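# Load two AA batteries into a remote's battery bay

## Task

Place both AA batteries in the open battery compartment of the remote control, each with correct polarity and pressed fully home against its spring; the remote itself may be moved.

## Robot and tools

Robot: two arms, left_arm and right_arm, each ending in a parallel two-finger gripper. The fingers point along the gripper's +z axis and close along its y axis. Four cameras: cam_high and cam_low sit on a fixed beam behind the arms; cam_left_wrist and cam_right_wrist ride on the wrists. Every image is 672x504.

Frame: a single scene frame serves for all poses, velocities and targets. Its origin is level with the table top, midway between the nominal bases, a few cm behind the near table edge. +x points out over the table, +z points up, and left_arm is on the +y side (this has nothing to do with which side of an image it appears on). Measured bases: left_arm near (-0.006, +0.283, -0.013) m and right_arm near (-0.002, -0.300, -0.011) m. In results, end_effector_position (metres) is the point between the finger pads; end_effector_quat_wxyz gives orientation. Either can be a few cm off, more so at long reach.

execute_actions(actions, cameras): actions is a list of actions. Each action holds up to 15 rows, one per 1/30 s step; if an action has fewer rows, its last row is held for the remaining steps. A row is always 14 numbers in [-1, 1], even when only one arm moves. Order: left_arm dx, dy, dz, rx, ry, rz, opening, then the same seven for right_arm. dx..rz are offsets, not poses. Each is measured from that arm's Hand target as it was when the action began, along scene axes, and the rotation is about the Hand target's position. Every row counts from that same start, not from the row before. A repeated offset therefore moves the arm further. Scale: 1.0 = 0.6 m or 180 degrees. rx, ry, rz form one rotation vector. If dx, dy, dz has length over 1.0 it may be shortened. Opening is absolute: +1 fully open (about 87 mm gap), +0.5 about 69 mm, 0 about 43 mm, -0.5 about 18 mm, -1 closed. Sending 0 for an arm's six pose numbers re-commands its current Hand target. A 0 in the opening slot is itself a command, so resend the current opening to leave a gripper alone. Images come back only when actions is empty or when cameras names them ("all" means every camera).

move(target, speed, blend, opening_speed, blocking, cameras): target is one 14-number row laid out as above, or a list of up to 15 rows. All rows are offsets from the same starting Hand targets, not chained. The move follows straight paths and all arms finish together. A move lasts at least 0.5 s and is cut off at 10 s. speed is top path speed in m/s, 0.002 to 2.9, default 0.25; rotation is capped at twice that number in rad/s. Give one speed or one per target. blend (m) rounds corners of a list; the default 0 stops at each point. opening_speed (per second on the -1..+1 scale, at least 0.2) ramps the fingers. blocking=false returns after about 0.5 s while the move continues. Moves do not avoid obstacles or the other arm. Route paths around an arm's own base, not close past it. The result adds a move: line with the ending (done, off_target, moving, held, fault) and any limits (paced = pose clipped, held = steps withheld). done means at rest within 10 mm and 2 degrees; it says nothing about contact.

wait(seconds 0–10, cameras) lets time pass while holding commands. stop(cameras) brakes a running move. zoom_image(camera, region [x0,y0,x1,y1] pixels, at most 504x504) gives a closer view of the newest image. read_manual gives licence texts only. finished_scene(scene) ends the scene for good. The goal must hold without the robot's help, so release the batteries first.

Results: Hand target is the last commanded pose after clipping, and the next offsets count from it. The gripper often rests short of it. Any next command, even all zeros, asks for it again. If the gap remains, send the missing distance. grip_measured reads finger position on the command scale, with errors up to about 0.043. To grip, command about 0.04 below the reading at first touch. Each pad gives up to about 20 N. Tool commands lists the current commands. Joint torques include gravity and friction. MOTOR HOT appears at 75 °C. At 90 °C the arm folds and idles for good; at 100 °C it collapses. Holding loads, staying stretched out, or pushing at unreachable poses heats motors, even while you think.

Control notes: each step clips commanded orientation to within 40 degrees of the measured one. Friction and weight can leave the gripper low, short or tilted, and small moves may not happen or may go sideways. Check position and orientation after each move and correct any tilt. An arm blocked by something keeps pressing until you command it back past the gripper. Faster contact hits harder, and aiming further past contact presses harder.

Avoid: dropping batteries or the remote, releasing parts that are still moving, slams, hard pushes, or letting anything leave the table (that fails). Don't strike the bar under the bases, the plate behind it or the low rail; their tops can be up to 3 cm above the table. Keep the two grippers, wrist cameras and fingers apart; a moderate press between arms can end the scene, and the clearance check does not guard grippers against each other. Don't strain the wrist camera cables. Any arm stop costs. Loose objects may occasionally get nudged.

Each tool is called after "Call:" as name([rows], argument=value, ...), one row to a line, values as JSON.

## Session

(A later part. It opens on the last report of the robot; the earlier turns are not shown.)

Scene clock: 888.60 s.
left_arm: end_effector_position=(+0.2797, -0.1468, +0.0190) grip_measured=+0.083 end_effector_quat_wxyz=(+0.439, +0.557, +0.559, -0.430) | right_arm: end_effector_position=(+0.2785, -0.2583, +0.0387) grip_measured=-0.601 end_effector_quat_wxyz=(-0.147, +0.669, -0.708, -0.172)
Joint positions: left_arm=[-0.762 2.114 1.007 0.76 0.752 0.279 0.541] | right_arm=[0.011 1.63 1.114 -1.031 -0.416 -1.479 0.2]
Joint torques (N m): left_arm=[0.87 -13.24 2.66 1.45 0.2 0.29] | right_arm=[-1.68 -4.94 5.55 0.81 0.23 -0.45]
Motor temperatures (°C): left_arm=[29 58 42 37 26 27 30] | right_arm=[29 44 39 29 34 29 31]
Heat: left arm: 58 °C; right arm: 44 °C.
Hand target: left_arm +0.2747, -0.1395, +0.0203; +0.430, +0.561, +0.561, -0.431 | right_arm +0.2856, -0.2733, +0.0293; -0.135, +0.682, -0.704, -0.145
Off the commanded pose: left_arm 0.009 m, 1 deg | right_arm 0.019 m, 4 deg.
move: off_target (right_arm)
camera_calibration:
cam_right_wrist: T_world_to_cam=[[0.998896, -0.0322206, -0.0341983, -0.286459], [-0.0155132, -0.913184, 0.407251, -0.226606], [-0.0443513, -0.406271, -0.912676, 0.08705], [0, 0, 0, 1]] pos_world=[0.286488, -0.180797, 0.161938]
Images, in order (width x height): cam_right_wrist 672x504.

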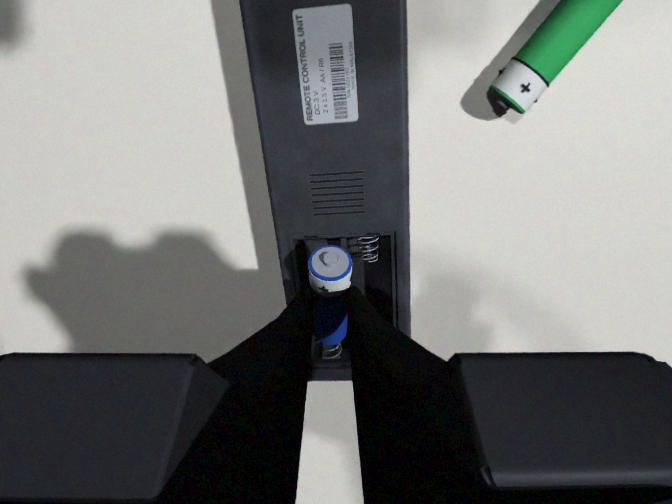

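Call:
move([
  [0,0,0,0,0,0,-0.02,0.006,-0.022,0,0,0,0,-0.8],
  [0,0,0,0,0,0,-0.02,0.012,-0.018,-0.03,-0.1,0,0,-0.8],
], speed=0.05, cameras=["cam_right_wrist","cam_left_wrist"])

Call:
zoom_image(camera="cam_right_wrist", region=[230, 200, 450, 400])

Scene clock: 898.97 s.
left_arm: end_effector_position=(+0.2795, -0.1467, +0.0192) grip_measured=+0.083 end_effector_quat_wxyz=(+0.441, +0.556, +0.558, -0.430) | right_arm: end_effector_position=(+0.2764, -0.2585, +0.0296) grip_measured=-0.601 end_effector_quat_wxyz=(-0.069, +0.695, -0.708, -0.103)
Joint positions: left_arm=[-0.762 2.114 1.004 0.767 0.752 0.279 0.541] | right_arm=[0.144 1.656 1.116 -1.012 -0.203 -1.383 0.199]
Joint torques (N m): left_arm=[0.88 -13.24 2.88 1.39 0.21 0.3] | right_arm=[0.28 -2.35 5.19 1.26 1.47 0.13]
Motor temperatures (°C): left_arm=[28 58 41 37 26 27 30] | right_arm=[29 43 39 29 34 29 31]
Heat: left arm: 58 °C; right arm: 43 °C.
Hand target: left_arm +0.2746, -0.1395, +0.0203; +0.430, +0.561, +0.561, -0.431 | right_arm +0.2928, -0.2841, +0.0114; -0.027, +0.694, -0.719, -0.032
Off the commanded pose: left_arm 0.009 m, 1 deg | right_arm 0.035 m, 9 deg.
move: off_target (right_arm)
camera_calibration:
cam_left_wrist: T_world_to_cam=[[-0.999861, -0.0127649, -0.0107389, 0.276604], [-0.00587523, 0.871995, -0.489479, 0.170409], [0.0156124, -0.489348, -0.871949, 0.0794226], [0, 0, 0, 1]] pos_world=[0.276327, -0.1062, 0.155635]
cam_right_wrist: T_world_to_cam=[[0.999165, 0.00290118, -0.0407639, -0.275418], [0.026427, -0.806724, 0.590338, -0.212669], [-0.0311725, -0.590922, -0.806126, 0.0240176], [0, 0, 0, 1]] pos_world=[0.281557, -0.156574, 0.133681]
Images, in order (width x height): cam_left_wrist 672x504, cam_right_wrist 672x504.

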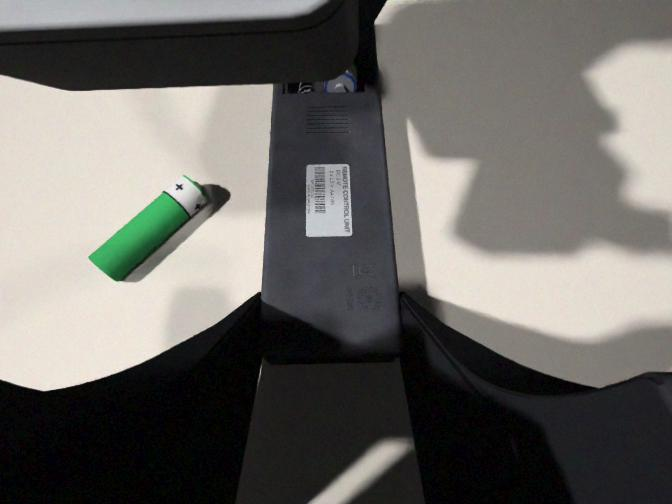

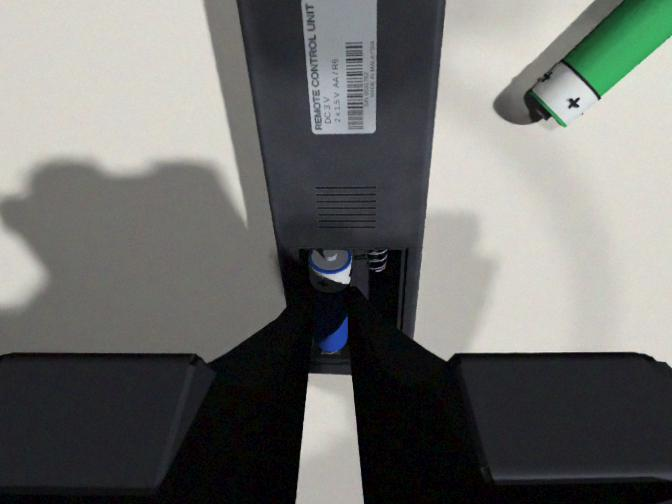

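Scaled by 2.291 from the camera's 672x504 image, which has a finer 960x720 frame.

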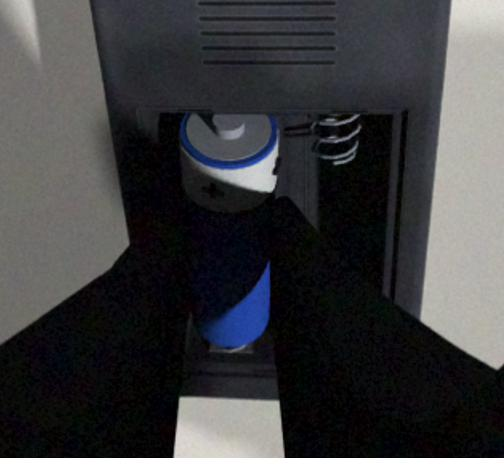

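Call:
zoom_image(camera="cam_left_wrist", region=[270, 60, 400, 130])

Scaled by 3.877 from the camera's 672x504 image, which has a finer 960x720 frame.

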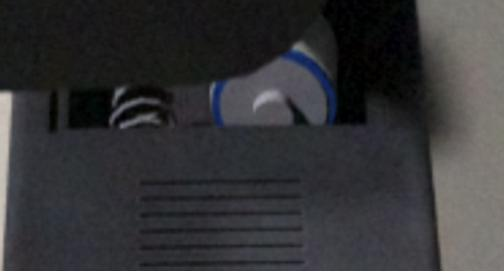

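Call:
move(target=[0,0,0,0,0,0,-0.02,0.003,-0.006,-0.02,-0.04,0,0,-0.8], speed=0.05, cameras=["cam_right_wrist","cam_left_wrist"])

Call:
zoom_image(camera="cam_right_wrist", region=[230, 200, 450, 400])

Call:
zoom_image(camera="cam_left_wrist", region=[270, 60, 400, 130])

Scene clock: 917.53 s.
left_arm: end_effector_position=(+0.2813, -0.1420, +0.0190) grip_measured=+0.083 end_effector_quat_wxyz=(+0.441, +0.555, +0.556, -0.433) | right_arm: end_effector_position=(+0.2785, -0.2506, +0.0285) grip_measured=-0.601 end_effector_quat_wxyz=(-0.063, +0.696, -0.708, -0.099)
Joint positions: left_arm=[-0.747 2.114 0.994 0.781 0.771 0.278 0.541] | right_arm=[0.178 1.673 1.129 -1.006 -0.189 -1.35 0.199]
Joint torques (N m): left_arm=[-0.24 -13.24 3.54 1.24 -0.03 0.31] | right_arm=[2.28 -0.72 3.67 1.4 2.41 0.27]
Motor temperatures (°C): left_arm=[28 58 40 37 26 27 30] | right_arm=[29 39 39 30 36 29 31]
Heat: left arm: 58 °C; right arm: 39 °C.
Hand target: left_arm +0.2748, -0.1395, +0.0204; +0.430, +0.561, +0.561, -0.431 | right_arm +0.2945, -0.2876, -0.0007; +0.017, +0.695, -0.719, +0.013
Off the commanded pose: left_arm 0.007 m, 2 deg | right_arm 0.050 m, 16 deg.
move: off_target (right_arm)
camera_calibration:
cam_left_wrist: T_world_to_cam=[[-0.999923, -0.00946789, -0.00806716, 0.278796], [-0.00421816, 0.86823, -0.496144, 0.165468], [0.0117016, -0.496071, -0.868203, 0.0816686], [0, 0, 0, 1]] pos_world=[0.278517, -0.100511, 0.15525]
cam_right_wrist: T_world_to_cam=[[0.999086, 0.00468699, -0.0424902, -0.277137], [0.0293263, -0.798337, 0.601496, -0.204731], [-0.0311023, -0.602192, -0.797745, 0.0246981], [0, 0, 0, 1]] pos_world=[0.283656, -0.147273, 0.131072]
Images, in order (width x height): cam_left_wrist 672x504, cam_right_wrist 672x504.

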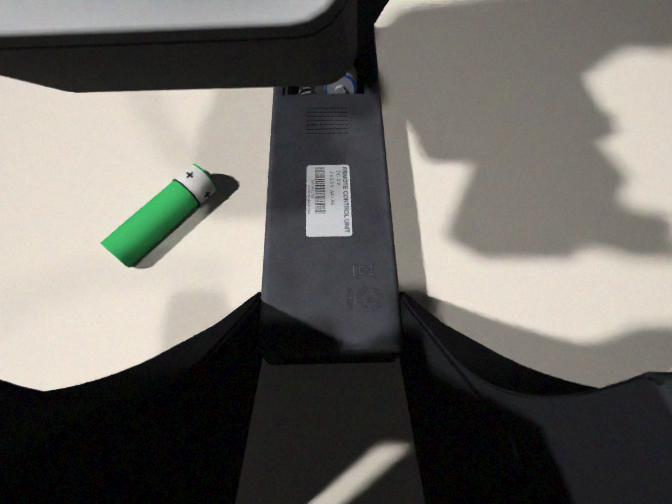

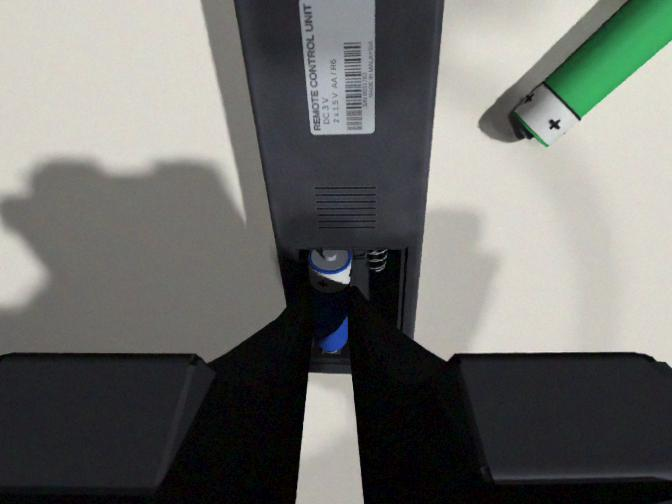

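Scaled by 2.291 from the camera's 672x504 image, which has a finer 960x720 frame.

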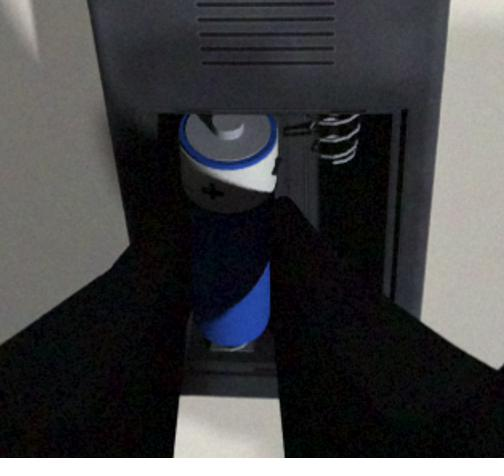

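Scaled by 3.877 from the camera's 672x504 image, which has a finer 960x720 frame.

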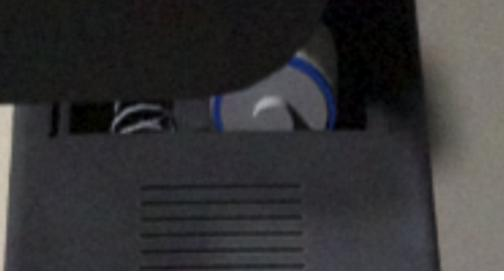

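Call:
move([
  [0,-0.004,0,0,0,0,0.03,-0.024,0.054,0.03,0.05,0,0,-0.8],
  [0,-0.004,0,0,0,0,0.03,-0.024,0.054,0.03,0.05,0,0,-0.46],
], speed=0.08, cameras=["cam_right_wrist","cam_left_wrist"])

Call:
zoom_image(camera="cam_right_wrist", region=[230, 200, 450, 400])

Scene clock: 928.70 s.
left_arm: end_effector_position=(+0.2819, -0.1399, +0.0191) grip_measured=+0.083 end_effector_quat_wxyz=(+0.440, +0.556, +0.554, -0.436) | right_arm: end_effector_position=(+0.2803, -0.2459, +0.0297) grip_measured=-0.460 end_effector_quat_wxyz=(-0.075, +0.692, -0.712, -0.094)
Joint positions: left_arm=[-0.739 2.114 0.994 0.778 0.787 0.281 0.541] | right_arm=[0.19 1.658 1.117 -0.979 -0.192 -1.324 0.27]
Joint torques (N m): left_arm=[-1.25 -12.79 4.05 1.25 -0.25 0.25] | right_arm=[3.86 -4.72 3.21 1.04 1.12 0.32]
Motor temperatures (°C): left_arm=[28 58 40 37 26 27 30] | right_arm=[30 38 39 30 39 29 31]
Heat: left arm: 58 °C; right arm: 39 °C.
Hand target: left_arm +0.2747, -0.1419, +0.0204; +0.430, +0.561, +0.561, -0.431 | right_arm +0.2801, -0.2552, +0.0173; -0.038, +0.694, -0.718, -0.044
Off the commanded pose: left_arm 0.008 m, 2 deg | right_arm 0.016 m, 7 deg.
move: off_target (right_arm); target 2's new opening was sent with right_arm's hand 0.015 m and 7 deg from that target
camera_calibration:
cam_left_wrist: T_world_to_cam=[[-0.99998, -0.00198267, -0.00595052, 0.280522], [0.00124418, 0.867167, -0.498016, 0.161967], [0.0061475, -0.498013, -0.867148, 0.0840944], [0, 0, 0, 1]] pos_world=[0.279798, -0.0980163, 0.155254]
cam_right_wrist: T_world_to_cam=[[0.999745, -0.0100791, -0.0202086, -0.28344], [0.00391697, -0.803916, 0.59473, -0.195819], [-0.0222403, -0.594658, -0.803671, 0.0281324], [0, 0, 0, 1]] pos_world=[0.284761, -0.14355, 0.133341]
Images, in order (width x height): cam_left_wrist 672x504, cam_right_wrist 672x504.

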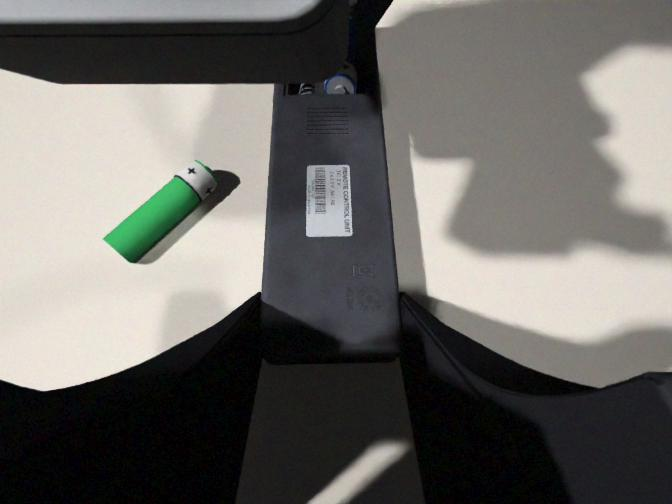

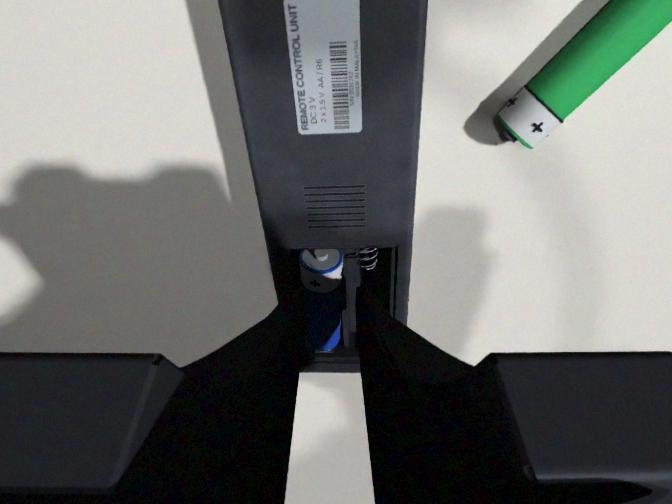

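Scaled by 2.291 from the camera's 672x504 image, which has a finer 960x720 frame.

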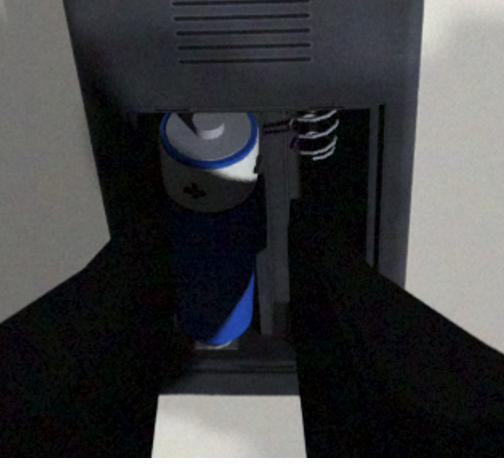

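Call:
move([
  [0,0,0,0,0,0,0.03,0,0.01,0.07,0,0,0,-0.46],
  [0,0,0,0,0,0,0.03,-0.006,0.012,0.07,-0.03,0,0,-1],
  [0,0,0,0,0,0,0.03,-0.006,0.012,0.03,-0.03,0,0,-1],
], speed=0.08, cameras=["cam_right_wrist","cam_left_wrist"])

Call:
zoom_image(camera="cam_right_wrist", region=[230, 200, 450, 400])

Scene clock: 942.47 s.
left_arm: end_effector_position=(+0.2817, -0.1343, +0.0186) grip_measured=+0.083 end_effector_quat_wxyz=(+0.438, +0.559, +0.547, -0.443) | right_arm: end_effector_position=(+0.2767, -0.2585, +0.0548) grip_measured=-0.969 end_effector_quat_wxyz=(+0.024, -0.684, +0.728, +0.027)
Joint positions: left_arm=[-0.723 2.114 0.983 0.788 0.822 0.29 0.541] | right_arm=[0.258 1.633 1.18 -1.081 -0.022 -1.225 0.015]
Joint torques (N m): left_arm=[-2.54 -12.75 4.63 1.16 -0.65 0.14] | right_arm=[6.11 -2.7 2.7 1.25 0.4 0.27]
Motor temperatures (°C): left_arm=[29 58 40 37 26 27 30] | right_arm=[30 39 38 30 37 29 30]
Heat: left arm: 58 °C; right arm: 39 °C.
Hand target: left_arm +0.2746, -0.1419, +0.0203; +0.430, +0.561, +0.561, -0.431 | right_arm +0.2766, -0.2481, +0.0354; -0.005, +0.695, -0.719, -0.010
Off the commanded pose: left_arm 0.011 m, 2 deg | right_arm 0.022 m, 3 deg.
move: off_target (left_arm, right_arm); target 2's new opening was sent with right_arm's hand 0.016 m and 2 deg from that target
camera_calibration:
cam_left_wrist: T_world_to_cam=[[-0.999848, 0.0164378, -0.0057301, 0.282702], [0.0170795, 0.862677, -0.505467, 0.152032], [-0.00336554, -0.505488, -0.862827, 0.0879721], [0, 0, 0, 1]] pos_world=[0.280358, -0.0913329, 0.154372]
cam_right_wrist: T_world_to_cam=[[0.998947, -0.0458852, 0.0000780953, -0.289544], [-0.0319004, -0.693264, 0.719978, -0.18917], [-0.0329822, -0.719222, -0.693997, 0.00553638], [0, 0, 0, 1]] pos_world=[0.283387, -0.140448, 0.140063]
Images, in order (width x height): cam_left_wrist 672x504, cam_right_wrist 672x504.

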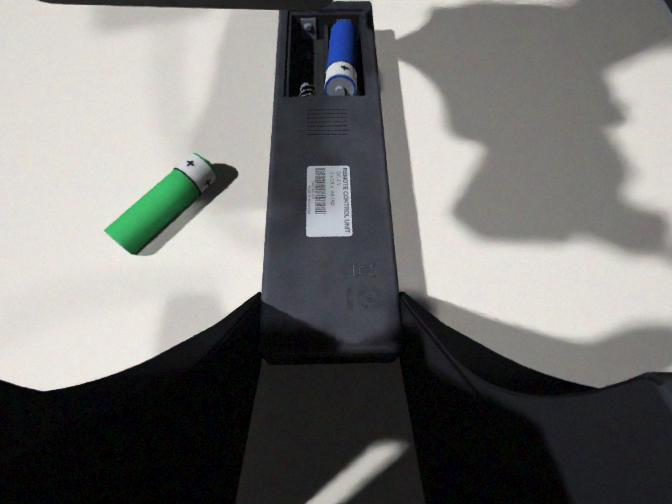

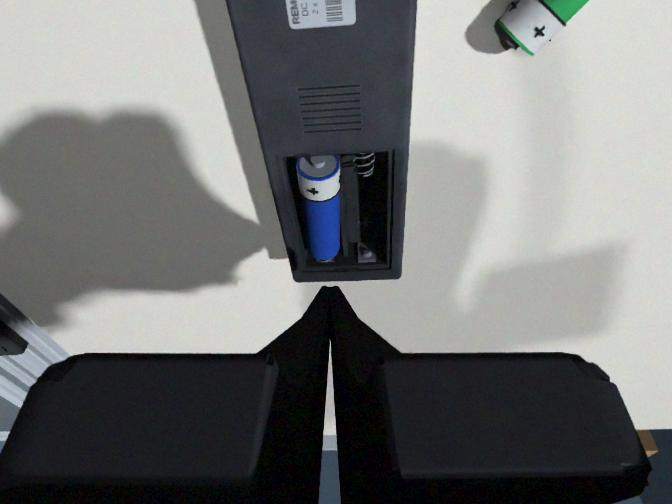

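Scaled by 2.291 from the camera's 672x504 image, which has a finer 960x720 frame.

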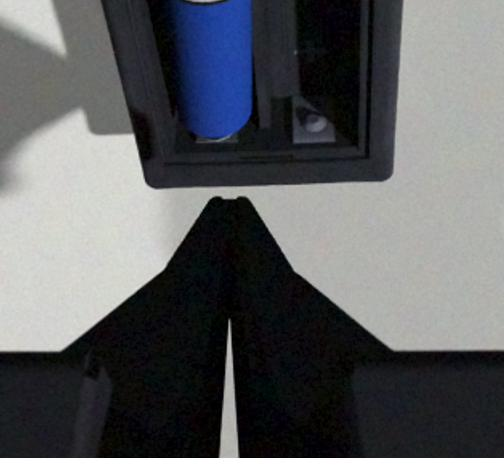

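Call:
move([
  [0,0.01,0,0,0,0,0.03,0,-0.04,0.02,0,0,0,-1],
  [0,0.01,0,0,0,0,0.5,0,-0.04,0.02,0,0,0,-1],
  [0.005,0.17,0.005,0,0,0,0.5,0,-0.04,0.02,0,0,0,-1],
], speed=0.1, cameras=["cam_right_wrist","cam_left_wrist"])

Call:
zoom_image(camera="cam_right_wrist", region=[230, 100, 450, 300])

Scene clock: 954.23 s.
left_arm: end_effector_position=(+0.2816, -0.0422, +0.0181) grip_measured=+0.500 end_effector_quat_wxyz=(+0.432, +0.558, +0.565, -0.428) | right_arm: end_effector_position=(+0.2770, -0.2725, +0.0517) grip_measured=-0.969 end_effector_quat_wxyz=(-0.008, +0.692, -0.721, -0.010)
Joint positions: left_arm=[-0.528 1.928 0.757 0.69 0.964 0.431 0.75] | right_arm=[0.238 1.632 1.161 -1.076 0.022 -1.265 0.015]
Joint torques (N m): left_arm=[0.53 -11.03 3.34 1.38 0.26 0.3] | right_arm=[0.38 -5.67 5.44 0.6 -0.04 -0.1]
Motor temperatures (°C): left_arm=[29 58 40 37 26 27 30] | right_arm=[31 38 38 30 35 29 30]
Heat: left arm: 58 °C; right arm: 38 °C.
Hand target: left_arm +0.2777, -0.0399, +0.0233; +0.430, +0.561, +0.561, -0.431 | right_arm +0.2766, -0.2721, +0.0474; -0.005, +0.695, -0.719, -0.010
Off the commanded pose: left_arm 0.007 m, 1 deg | right_arm 0.004 m, 1 deg.
move: done
camera_calibration:
cam_left_wrist: T_world_to_cam=[[-0.999916, -0.0126649, 0.00271635, 0.279808], [-0.0124422, 0.88083, -0.473269, 0.0807947], [0.00360128, -0.473263, -0.880914, 0.133855], [0, 0, 0, 1]] pos_world=[0.280308, -0.00427413, 0.155392]
cam_right_wrist: T_world_to_cam=[[0.999695, -0.0244677, 0.00330522, -0.285], [-0.0186226, -0.659347, 0.751608, -0.192825], [-0.0162108, -0.751441, -0.659601, -0.0219139], [0, 0, 0, 1]] pos_world=[0.280967, -0.150579, 0.131416]
Images, in order (width x height): cam_left_wrist 672x504, cam_right_wrist 672x504.

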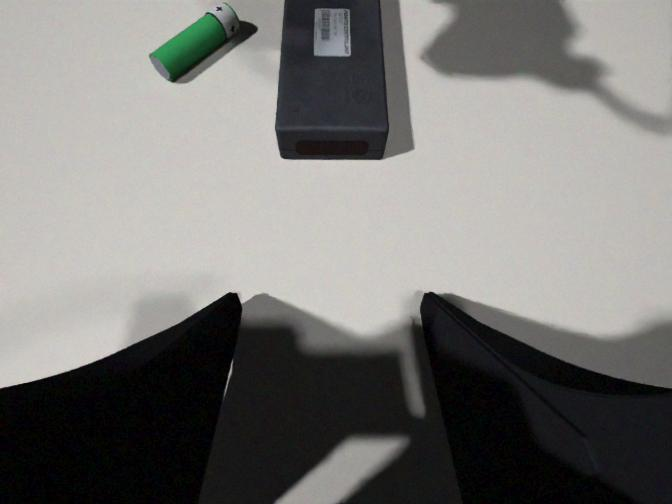

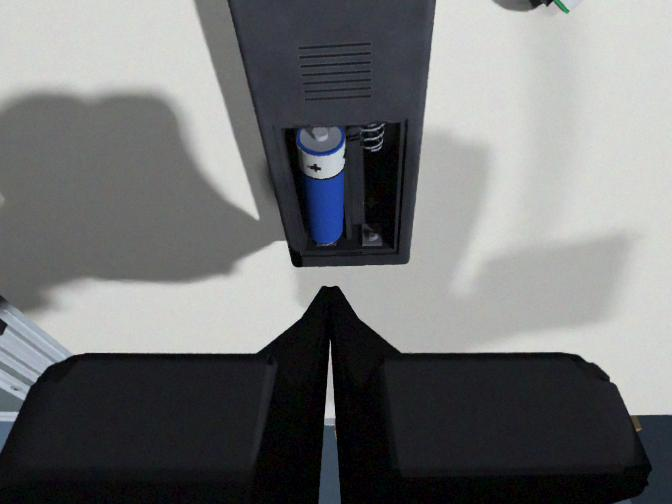

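Scaled by 2.291 from the camera's 672x504 image, which has a finer 960x720 frame.

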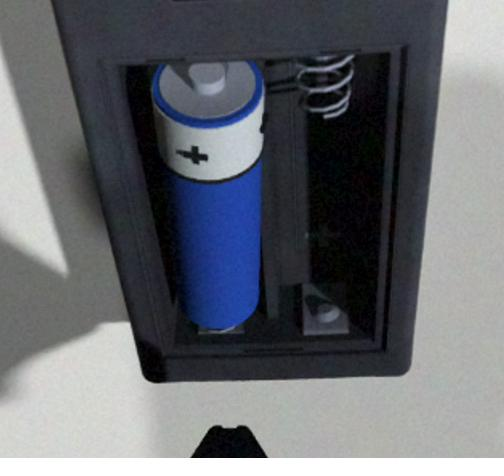

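Call:
move([
  [0,0,0,0,0,0,0.5,-0.003,0.066,0.005,0,0,0,-1],
  [0,0,0,0,0,0,0.5,-0.003,0.066,-0.055,0,0,0,-1],
], speed=[0.1,0.04], cameras=["cam_right_wrist"])

Call:
zoom_image(camera="cam_right_wrist", region=[230, 200, 450, 400])

Scene clock: 965.30 s.
left_arm: end_effector_position=(+0.2815, -0.0422, +0.0181) grip_measured=+0.500 end_effector_quat_wxyz=(+0.432, +0.558, +0.565, -0.428) | right_arm: end_effector_position=(+0.2707, -0.2375, +0.0326) grip_measured=-0.970 end_effector_quat_wxyz=(-0.001, +0.697, -0.717, -0.005)
Joint positions: left_arm=[-0.528 1.928 0.757 0.69 0.964 0.432 0.75] | right_arm=[0.367 1.684 1.129 -1.006 0.039 -1.149 0.015]
Joint torques (N m): left_arm=[0.53 -11.04 3.34 1.37 0.27 0.25] | right_arm=[0.17 -3.3 3.77 1.35 -0.18 0.06]
Motor temperatures (°C): left_arm=[29 57 39 37 26 27 29] | right_arm=[30 38 38 30 34 29 30]
Heat: left arm: 57 °C; right arm: 38 °C.
Hand target: left_arm +0.2777, -0.0399, +0.0234; +0.430, +0.561, +0.561, -0.431 | right_arm +0.2748, -0.2325, +0.0143; -0.005, +0.695, -0.719, -0.010
Off the commanded pose: left_arm 0.007 m, 1 deg | right_arm 0.019 m, 1 deg.
move: off_target (right_arm)
camera_calibration:
cam_right_wrist: T_world_to_cam=[[0.999931, -0.011737, -0.000582918, -0.274713], [-0.00715198, -0.64717, 0.762312, -0.155964], [-0.00932453, -0.762255, -0.647209, -0.0131708], [0, 0, 0, 1]] pos_world=[0.273456, -0.114199, 0.110209]
Images, in order (width x height): cam_right_wrist 672x504.

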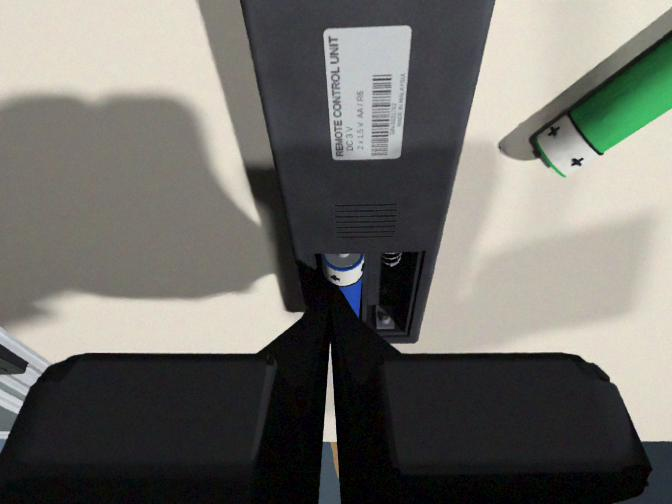

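Scaled by 2.291 from the camera's 672x504 image, which has a finer 960x720 frame.

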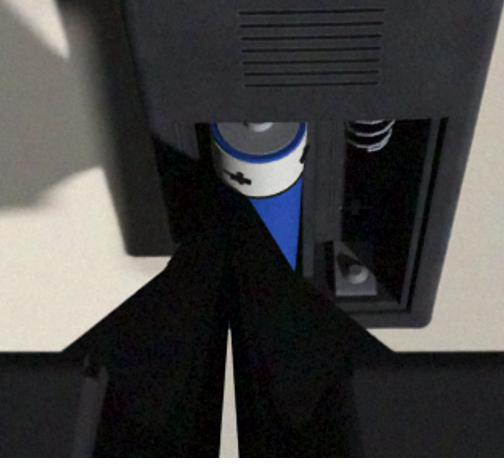

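Call:
move([
  [0,0,0,0,0,0,0.5,0.009,0.008,0.04,0,0,0,-1],
  [0,0,0,0,0,0,0.5,0.009,0.008,-0.015,0,0,0,-1],
], speed=0.05, cameras=["cam_right_wrist","cam_left_wrist"])

Call:
zoom_image(camera="cam_right_wrist", region=[230, 200, 450, 400])

Scene clock: 972.43 s.
left_arm: end_effector_position=(+0.2815, -0.0422, +0.0181) grip_measured=+0.500 end_effector_quat_wxyz=(+0.432, +0.558, +0.565, -0.428) | right_arm: end_effector_position=(+0.2832, -0.2321, +0.0245) grip_measured=-0.970 end_effector_quat_wxyz=(-0.011, +0.696, -0.718, +0.002)
Joint positions: left_arm=[-0.528 1.928 0.757 0.69 0.964 0.432 0.75] | right_arm=[0.37 1.722 1.14 -0.954 0.046 -1.145 0.015]
Joint torques (N m): left_arm=[0.53 -11.04 3.34 1.37 0.27 0.25] | right_arm=[0.42 -3.79 3.26 1.09 -0.26 0.01]
Motor temperatures (°C): left_arm=[29 56 39 37 26 27 29] | right_arm=[30 38 38 30 34 29 29]
Heat: left arm: 56 °C; right arm: 38 °C.
Hand target: left_arm +0.2777, -0.0399, +0.0234; +0.430, +0.561, +0.561, -0.431 | right_arm +0.2802, -0.2276, +0.0054; -0.005, +0.695, -0.719, -0.010
Off the commanded pose: left_arm 0.007 m, 1 deg | right_arm 0.020 m, 2 deg.
move: off_target (right_arm)
camera_calibration:
cam_left_wrist: T_world_to_cam=[[-0.999926, -0.0119723, 0.0020673, 0.279715], [-0.0115252, 0.880881, -0.473198, 0.0805244], [0.00384421, -0.473186, -0.880954, 0.133794], [0, 0, 0, 1]] pos_world=[0.280108, -0.00427421, 0.155392]
cam_right_wrist: T_world_to_cam=[[0.999597, -0.0141878, 0.0245831, -0.288213], [-0.0279057, -0.649485, 0.759862, -0.140936], [0.00518559, -0.760242, -0.649619, -0.0177179], [0, 0, 0, 1]] pos_world=[0.284256, -0.109095, 0.102668]
Images, in order (width x height): cam_left_wrist 672x504, cam_right_wrist 672x504.

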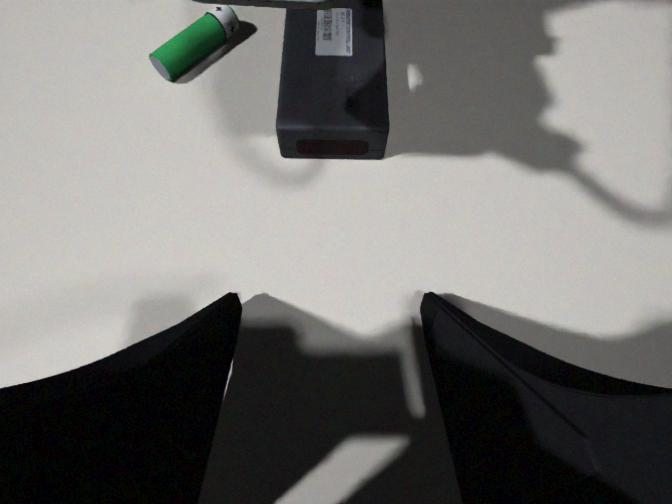

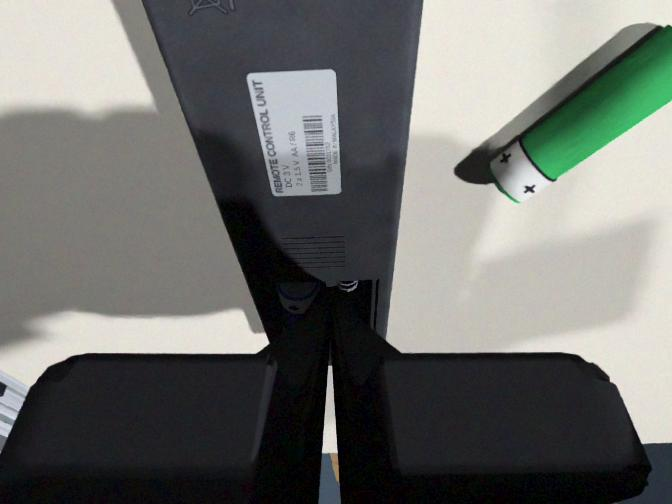

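Scaled by 2.291 from the camera's 672x504 image, which has a finer 960x720 frame.

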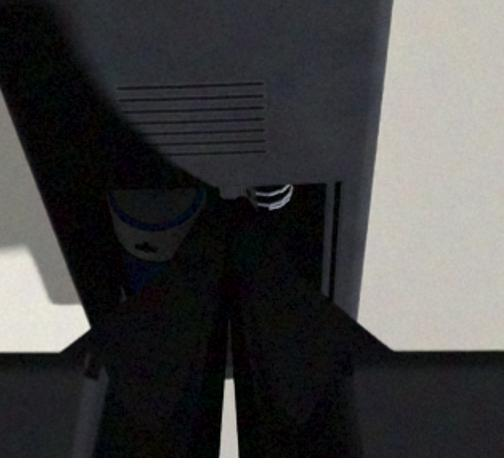

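Call:
move(target=[0,0,0,0,0,0,0.5,-0.015,-0.01,0.06,0,0,0,-1], speed=0.08, cameras=["cam_right_wrist"])

Call:
zoom_image(camera="cam_right_wrist", region=[230, 200, 450, 400])

Scene clock: 982.33 s.
left_arm: end_effector_position=(+0.2815, -0.0422, +0.0181) grip_measured=+0.500 end_effector_quat_wxyz=(+0.432, +0.558, +0.565, -0.428) | right_arm: end_effector_position=(+0.2717, -0.2368, +0.0279) grip_measured=-0.970 end_effector_quat_wxyz=(+0.009, +0.697, -0.717, -0.007)
Joint positions: left_arm=[-0.528 1.928 0.757 0.69 0.964 0.432 0.75] | right_arm=[0.369 1.712 1.14 -1.007 0.043 -1.145 0.015]
Joint torques (N m): left_arm=[0.53 -11.06 3.36 1.37 0.27 0.25] | right_arm=[0.44 -9.05 7.49 0.07 -0.18 0.06]
Motor temperatures (°C): left_arm=[28 56 39 37 26 27 29] | right_arm=[30 38 38 30 34 29 29]
Heat: left arm: 56 °C; right arm: 38 °C.
Hand target: left_arm +0.2777, -0.0399, +0.0234; +0.430, +0.561, +0.561, -0.431 | right_arm +0.2712, -0.2337, +0.0414; -0.005, +0.695, -0.719, -0.010
Off the commanded pose: left_arm 0.007 m, 1 deg | right_arm 0.014 m, 2 deg.
move: off_target (right_arm)
camera_calibration:
cam_right_wrist: T_world_to_cam=[[0.999787, -0.0123471, -0.0165207, -0.275371], [0.00483966, -0.6382, 0.769856, -0.153279], [-0.020049, -0.769772, -0.638004, -0.014776], [0, 0, 0, 1]] pos_world=[0.275758, -0.112597, 0.104026]
Images, in order (width x height): cam_right_wrist 672x504.

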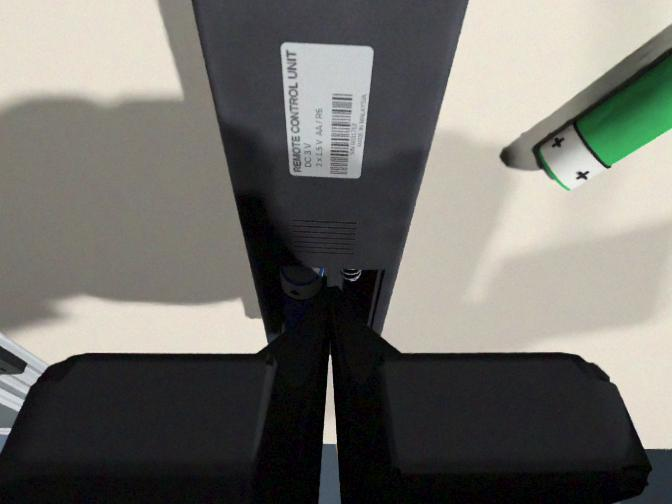

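Scaled by 2.291 from the camera's 672x504 image, which has a finer 960x720 frame.

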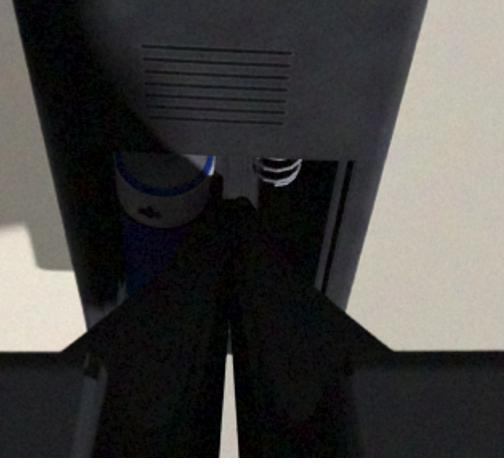

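Call:
move(target=[0,0,0,0,0,0,0.5,0,-0.05,0.09,0.05,0,0,-1], speed=0.15, cameras=["cam_right_wrist"])

Call:
zoom_image(camera="cam_right_wrist", region=[230, 150, 450, 350])

Scene clock: 988.47 s.
left_arm: end_effector_position=(+0.2815, -0.0422, +0.0181) grip_measured=+0.500 end_effector_quat_wxyz=(+0.432, +0.558, +0.565, -0.428) | right_arm: end_effector_position=(+0.2708, -0.2655, +0.0841) grip_measured=-0.970 end_effector_quat_wxyz=(-0.046, +0.686, -0.723, -0.066)
Joint positions: left_arm=[-0.528 1.928 0.757 0.69 0.964 0.432 0.75] | right_arm=[0.188 1.584 1.256 -1.212 -0.113 -1.305 0.015]
Joint torques (N m): left_arm=[0.53 -11.04 3.34 1.37 0.27 0.25] | right_arm=[-0.18 -7.6 7.97 0.26 -0.4 -0.31]
Motor temperatures (°C): left_arm=[28 55 39 37 26 27 29] | right_arm=[30 40 38 29 33 28 29]
Heat: left arm: 55 °C; right arm: 40 °C.
Hand target: left_arm +0.2777, -0.0399, +0.0234; +0.430, +0.561, +0.561, -0.431 | right_arm +0.2711, -0.2637, +0.0954; -0.060, +0.692, -0.716, -0.066
Off the commanded pose: left_arm 0.007 m, 1 deg | right_arm 0.011 m, 2 deg.
move: off_target (right_arm)
camera_calibration:
cam_right_wrist: T_world_to_cam=[[0.999154, -0.0335251, -0.0238331, -0.278681], [-0.00956505, -0.752895, 0.658071, -0.232027], [-0.0400057, -0.657286, -0.752579, 0.0438892], [0, 0, 0, 1]] pos_world=[0.277981, -0.155187, 0.179078]
Images, in order (width x height): cam_right_wrist 672x504.

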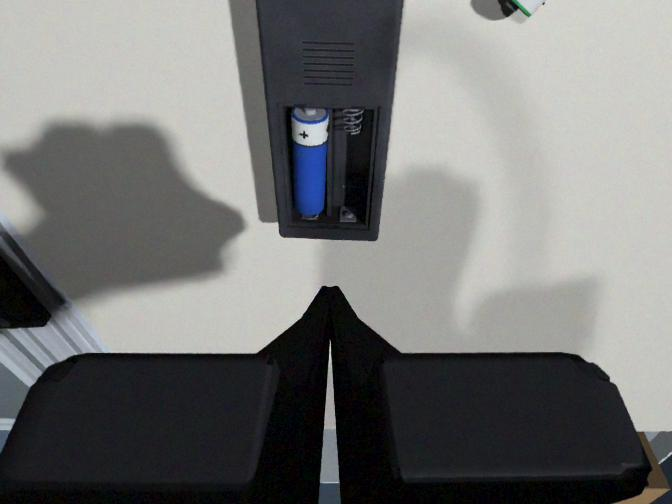

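Scaled by 2.291 from the camera's 672x504 image, which has a finer 960x720 frame.

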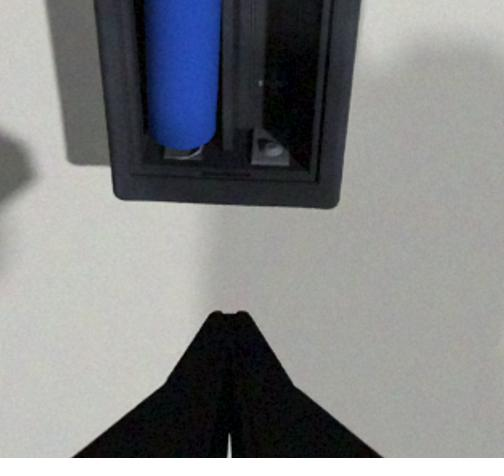

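Call:
zoom_image(camera="cam_right_wrist", region=[250, 80, 420, 250])

Scaled by 2.965 from the camera's 672x504 image, which has a finer 960x720 frame.

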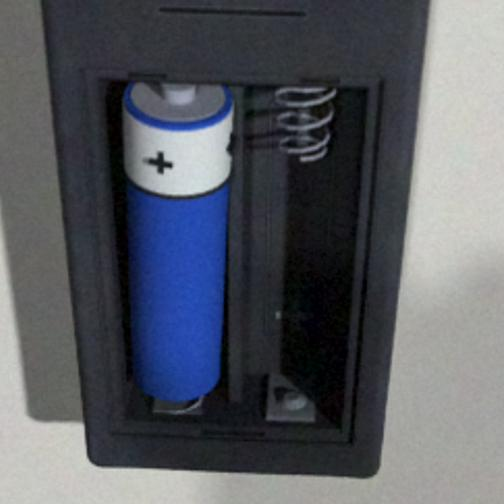

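Call:
move(target=[0,0,0,0,0,0,0.5,-0.012,0.053,-0.07,-0.05,0,0,-1], speed=0.12)

Scene clock: 998.20 s.
left_arm: end_effector_position=(+0.2815, -0.0422, +0.0181) grip_measured=+0.500 end_effector_quat_wxyz=(+0.432, +0.558, +0.565, -0.428) | right_arm: end_effector_position=(+0.2634, -0.2345, +0.0593) grip_measured=-0.970 end_effector_quat_wxyz=(-0.008, +0.697, -0.717, -0.010)
Joint positions: left_arm=[-0.528 1.928 0.757 0.69 0.964 0.432 0.75] | right_arm=[0.382 1.625 1.177 -1.102 0.024 -1.135 0.015]
Joint torques (N m): left_arm=[0.53 -11.06 3.34 1.37 0.27 0.25] | right_arm=[0.88 -4.77 5.35 0.79 -0.02 0.13]
Motor temperatures (°C): left_arm=[28 55 39 37 26 27 29] | right_arm=[30 42 39 29 33 28 29]
Heat: left arm: 55 °C; right arm: 42 °C.
Hand target: left_arm +0.2777, -0.0399, +0.0234; +0.430, +0.561, +0.561, -0.431 | right_arm +0.2639, -0.2319, +0.0534; -0.005, +0.695, -0.719, -0.010
Off the commanded pose: left_arm 0.007 m, 1 deg | right_arm 0.007 m, 1 deg.
move: done

Position is right; pressing down.

Call:
move(target=[0,0,0,0,0,0,0.5,0.004,0.003,-0.065,0,0,0,-1], speed=0.05, cameras=["cam_right_wrist"])

Call:
zoom_image(camera="cam_right_wrist", region=[230, 200, 450, 400])

Scene clock: 1005.40 s.
left_arm: end_effector_position=(+0.2815, -0.0422, +0.0181) grip_measured=+0.500 end_effector_quat_wxyz=(+0.432, +0.558, +0.565, -0.428) | right_arm: end_effector_position=(+0.2626, -0.2358, +0.0330) grip_measured=-0.970 end_effector_quat_wxyz=(-0.001, +0.696, -0.718, -0.006)
Joint positions: left_arm=[-0.528 1.928 0.757 0.69 0.964 0.432 0.75] | right_arm=[0.382 1.659 1.103 -1.005 0.038 -1.131 0.015]
Joint torques (N m): left_arm=[0.53 -11.04 3.36 1.38 0.27 0.25] | right_arm=[0.27 -3.03 3.38 1.3 -0.21 0.04]
Motor temperatures (°C): left_arm=[28 55 39 37 26 27 29] | right_arm=[30 41 40 29 33 28 29]
Heat: left arm: 55 °C; right arm: 41 °C.
Hand target: left_arm +0.2777, -0.0399, +0.0234; +0.430, +0.561, +0.561, -0.431 | right_arm +0.2664, -0.2301, +0.0143; -0.005, +0.695, -0.719, -0.010
Off the commanded pose: left_arm 0.007 m, 1 deg | right_arm 0.020 m, 1 deg.
move: off_target (right_arm)
camera_calibration:
cam_right_wrist: T_world_to_cam=[[0.999901, -0.0140153, -0.001448, -0.26715], [-0.00797335, -0.647572, 0.761963, -0.155152], [-0.0116168, -0.761875, -0.647619, -0.0109978], [0, 0, 0, 1]] pos_world=[0.265758, -0.112595, 0.110711]
Images, in order (width x height): cam_right_wrist 672x504.

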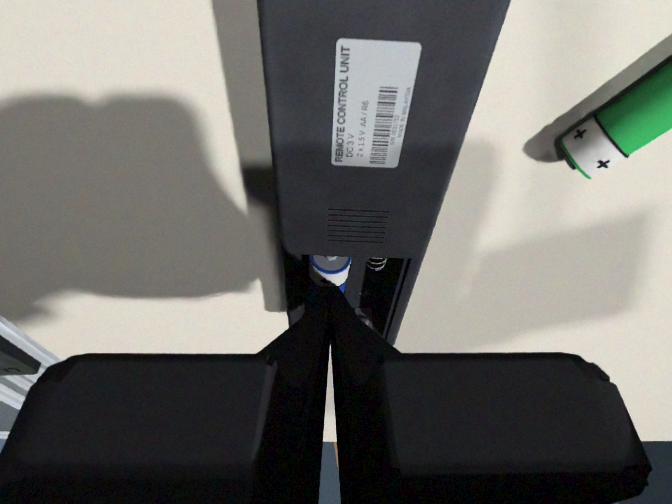

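Scaled by 2.291 from the camera's 672x504 image, which has a finer 960x720 frame.

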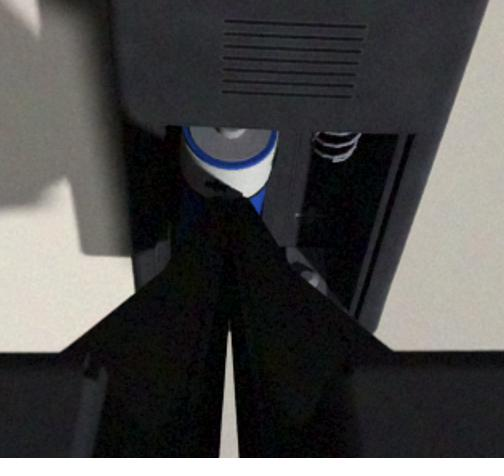

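Call:
move(target=[0,0,0,0,0,0,0.5,0.002,-0.005,-0.04,0,0,0,-1], speed=0.04, cameras=["cam_right_wrist"])

Call:
zoom_image(camera="cam_right_wrist", region=[230, 200, 450, 400])

Scene clock: 1012.00 s.
left_arm: end_effector_position=(+0.2815, -0.0422, +0.0181) grip_measured=+0.500 end_effector_quat_wxyz=(+0.432, +0.558, +0.565, -0.428) | right_arm: end_effector_position=(+0.2618, -0.2363, +0.0271) grip_measured=-0.970 end_effector_quat_wxyz=(-0.005, +0.696, -0.718, -0.002)
Joint positions: left_arm=[-0.528 1.928 0.757 0.69 0.964 0.432 0.75] | right_arm=[0.383 1.654 1.072 -0.968 0.042 -1.13 0.015]
Joint torques (N m): left_arm=[0.54 -11.04 3.36 1.37 0.27 0.25] | right_arm=[-1.11 -0.54 0.72 1.9 -0.18 -0.13]
Motor temperatures (°C): left_arm=[28 55 39 37 26 27 29] | right_arm=[30 41 39 30 33 28 29]
Heat: left arm: 55 °C; right arm: 41 °C.
Hand target: left_arm +0.2777, -0.0399, +0.0234; +0.430, +0.561, +0.561, -0.431 | right_arm +0.2676, -0.2330, -0.0097; -0.005, +0.695, -0.719, -0.010
Off the commanded pose: left_arm 0.007 m, 1 deg | right_arm 0.037 m, 1 deg.
move: off_target (right_arm)
camera_calibration:
cam_right_wrist: T_world_to_cam=[[0.999841, -0.0145823, 0.0103101, -0.266746], [-0.017303, -0.648065, 0.761388, -0.148586], [-0.0044212, -0.761445, -0.648214, -0.0169558], [0, 0, 0, 1]] pos_world=[0.264058, -0.113094, 0.104891]
Images, in order (width x height): cam_right_wrist 672x504.

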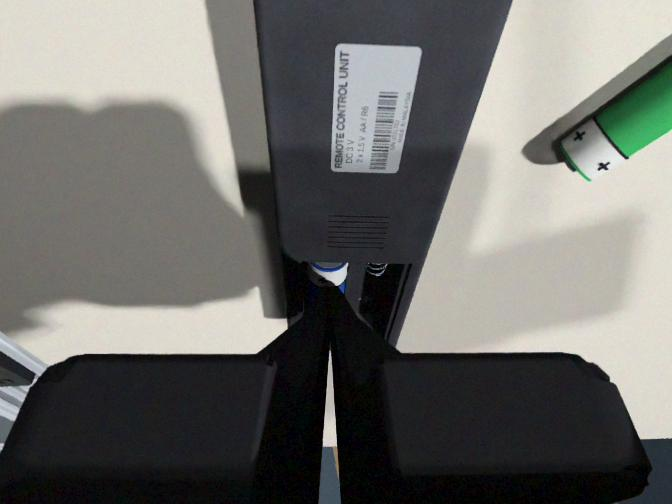

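Scaled by 2.291 from the camera's 672x504 image, which has a finer 960x720 frame.

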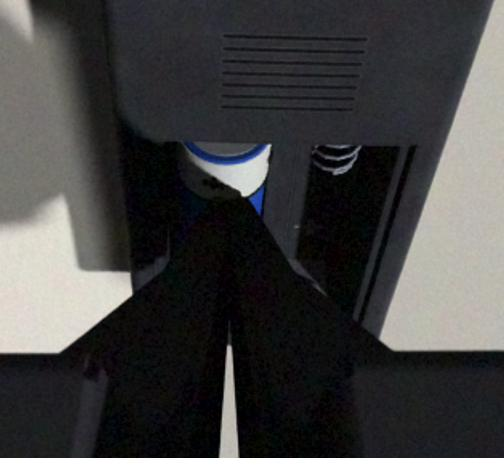

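Call:
move([
  [0,0,0,0,0,0,0.5,0,0,0.2,0,0,0,-1],
  [0,0,0,0,0,0,0.5,0.146,0.113,0.17,0,0,-0.228,0],
], cameras=["cam_right_wrist","cam_left_wrist"])

Scene clock: 1045.93 s.
left_arm: end_effector_position=(+0.2815, -0.0422, +0.0181) grip_measured=+0.500 end_effector_quat_wxyz=(+0.432, +0.558, +0.565, -0.428) | right_arm: end_effector_position=(+0.3575, -0.1711, +0.0973) grip_measured=+0.000 end_effector_quat_wxyz=(+0.022, -0.400, +0.916, +0.005)
Joint positions: left_arm=[-0.528 1.928 0.757 0.69 0.964 0.432 0.75] | right_arm=[0.393 2.098 1.951 -1.368 0.041 -0.405 0.5]
Joint torques (N m): left_arm=[0.54 -11.06 3.37 1.37 0.27 0.25] | right_arm=[1.18 -7.76 8.1 0.46 -0.1 0.1]
Heat: left arm: 54 °C; right arm: 38 °C.
Hand target: left_arm +0.2777, -0.0399, +0.0234; +0.430, +0.561, +0.561, -0.431 | right_arm +0.3552, -0.1652, +0.0924; +0.008, -0.399, +0.917, +0.008
Off the commanded pose: left_arm 0.007 m, 1 deg | right_arm 0.008 m, 2 deg.
move: done
camera_calibration:
cam_left_wrist: T_world_to_cam=[[-0.999926, -0.0119723, 0.0020673, 0.279715], [-0.0115252, 0.880881, -0.473198, 0.0805244], [0.00384421, -0.473186, -0.880954, 0.133794], [0, 0, 0, 1]] pos_world=[0.280108, -0.00427421, 0.155392]
cam_right_wrist: T_world_to_cam=[[0.74364, -0.668408, 0.0151891, -0.382959], [-0.458192, -0.492955, 0.739632, 0.0281802], [-0.486888, -0.556979, -0.67284, 0.288534], [0, 0, 0, 1]] pos_world=[0.43818, -0.0813742, 0.179111]
Images, in order (width x height): cam_left_wrist 672x504, cam_right_wrist 672x504.

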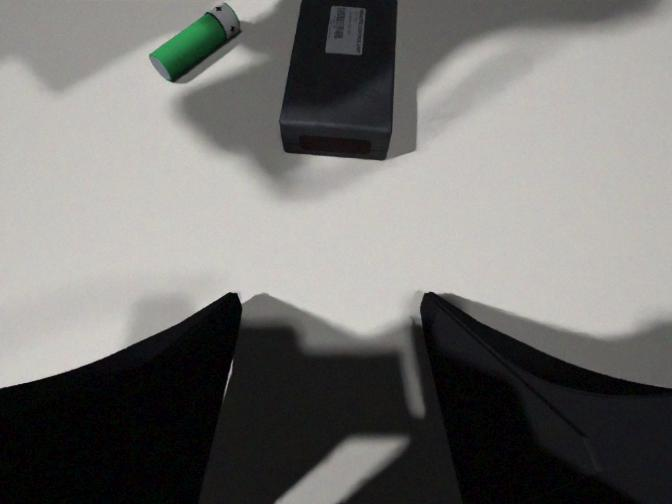

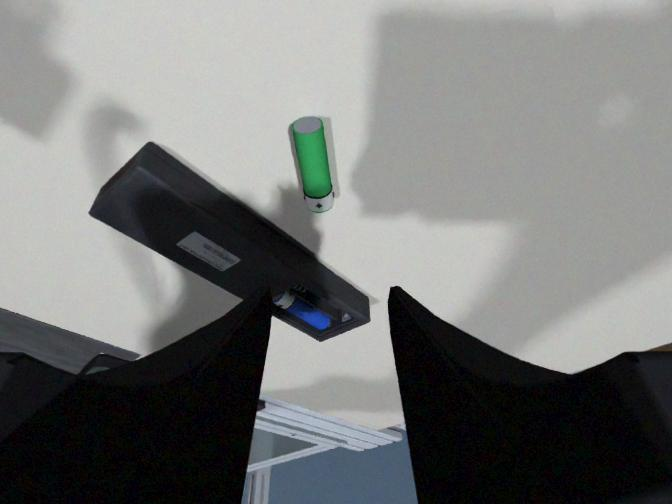

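Call:
move([
  [0,0,0,0,0,0,0.5,-0.009,0.01,-0.152,0,0,0,0],
  [0,0,0,0,0,0,0.5,-0.009,0.01,-0.152,0,0,0,-0.75],
  [0,0,0,0,0,0,0.5,-0.005,0.01,-0.09,0,0,0,-0.75],
  [0,0,0,0,0,0,0.5,0,0.01,-0.09,0,0,0.235,-0.75],
], speed=0.12, opening_speed=0.8, cameras=["cam_right_wrist"])

Scene clock: 1067.00 s.
left_arm: end_effector_position=(+0.2815, -0.0422, +0.0181) grip_measured=+0.500 end_effector_quat_wxyz=(+0.432, +0.558, +0.565, -0.428) | right_arm: end_effector_position=(+0.3564, -0.1656, +0.0220) grip_measured=-0.581 end_effector_quat_wxyz=(+0.017, +0.692, -0.721, -0.009)
Joint positions: left_arm=[-0.528 1.928 0.757 0.69 0.964 0.432 0.75] | right_arm=[0.45 2.132 1.688 -1.155 0.042 -1.051 0.21]
Joint torques (N m): left_arm=[0.53 -11.04 3.34 1.37 0.27 0.25] | right_arm=[1.62 -14.04 5.22 0.36 -0.17 -0.18]
Heat: left arm: 54 °C; right arm: 42 °C.
Hand target: left_arm +0.2777, -0.0399, +0.0234; +0.430, +0.561, +0.561, -0.431 | right_arm +0.3552, -0.1592, +0.0383; -0.005, +0.703, -0.711, -0.010
Off the commanded pose: left_arm 0.007 m, 1 deg | right_arm 0.018 m, 3 deg.
move: off_target (right_arm); target 2's new opening was sent with right_arm's hand 0.015 m and 1 deg from that target
camera_calibration:
cam_right_wrist: T_world_to_cam=[[0.999221, -0.0246642, -0.0308023, -0.360805], [0.00824676, -0.63283, 0.774247, -0.104075], [-0.0385888, -0.773898, -0.632133, 0.0437861], [0, 0, 0, 1]] pos_world=[0.363071, -0.0408746, 0.0971447]
Images, in order (width x height): cam_right_wrist 672x504.

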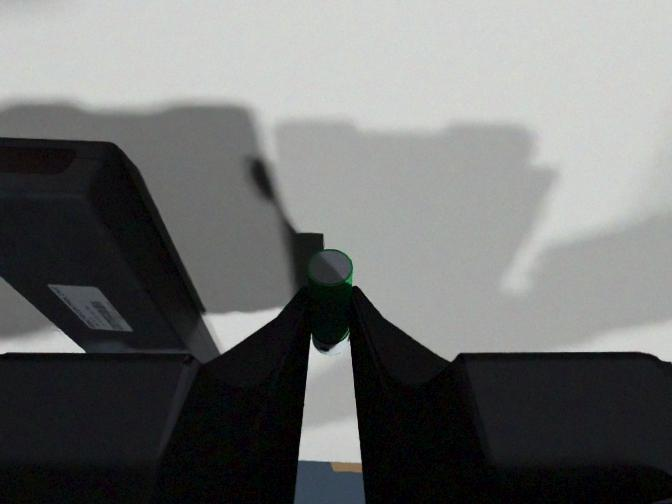

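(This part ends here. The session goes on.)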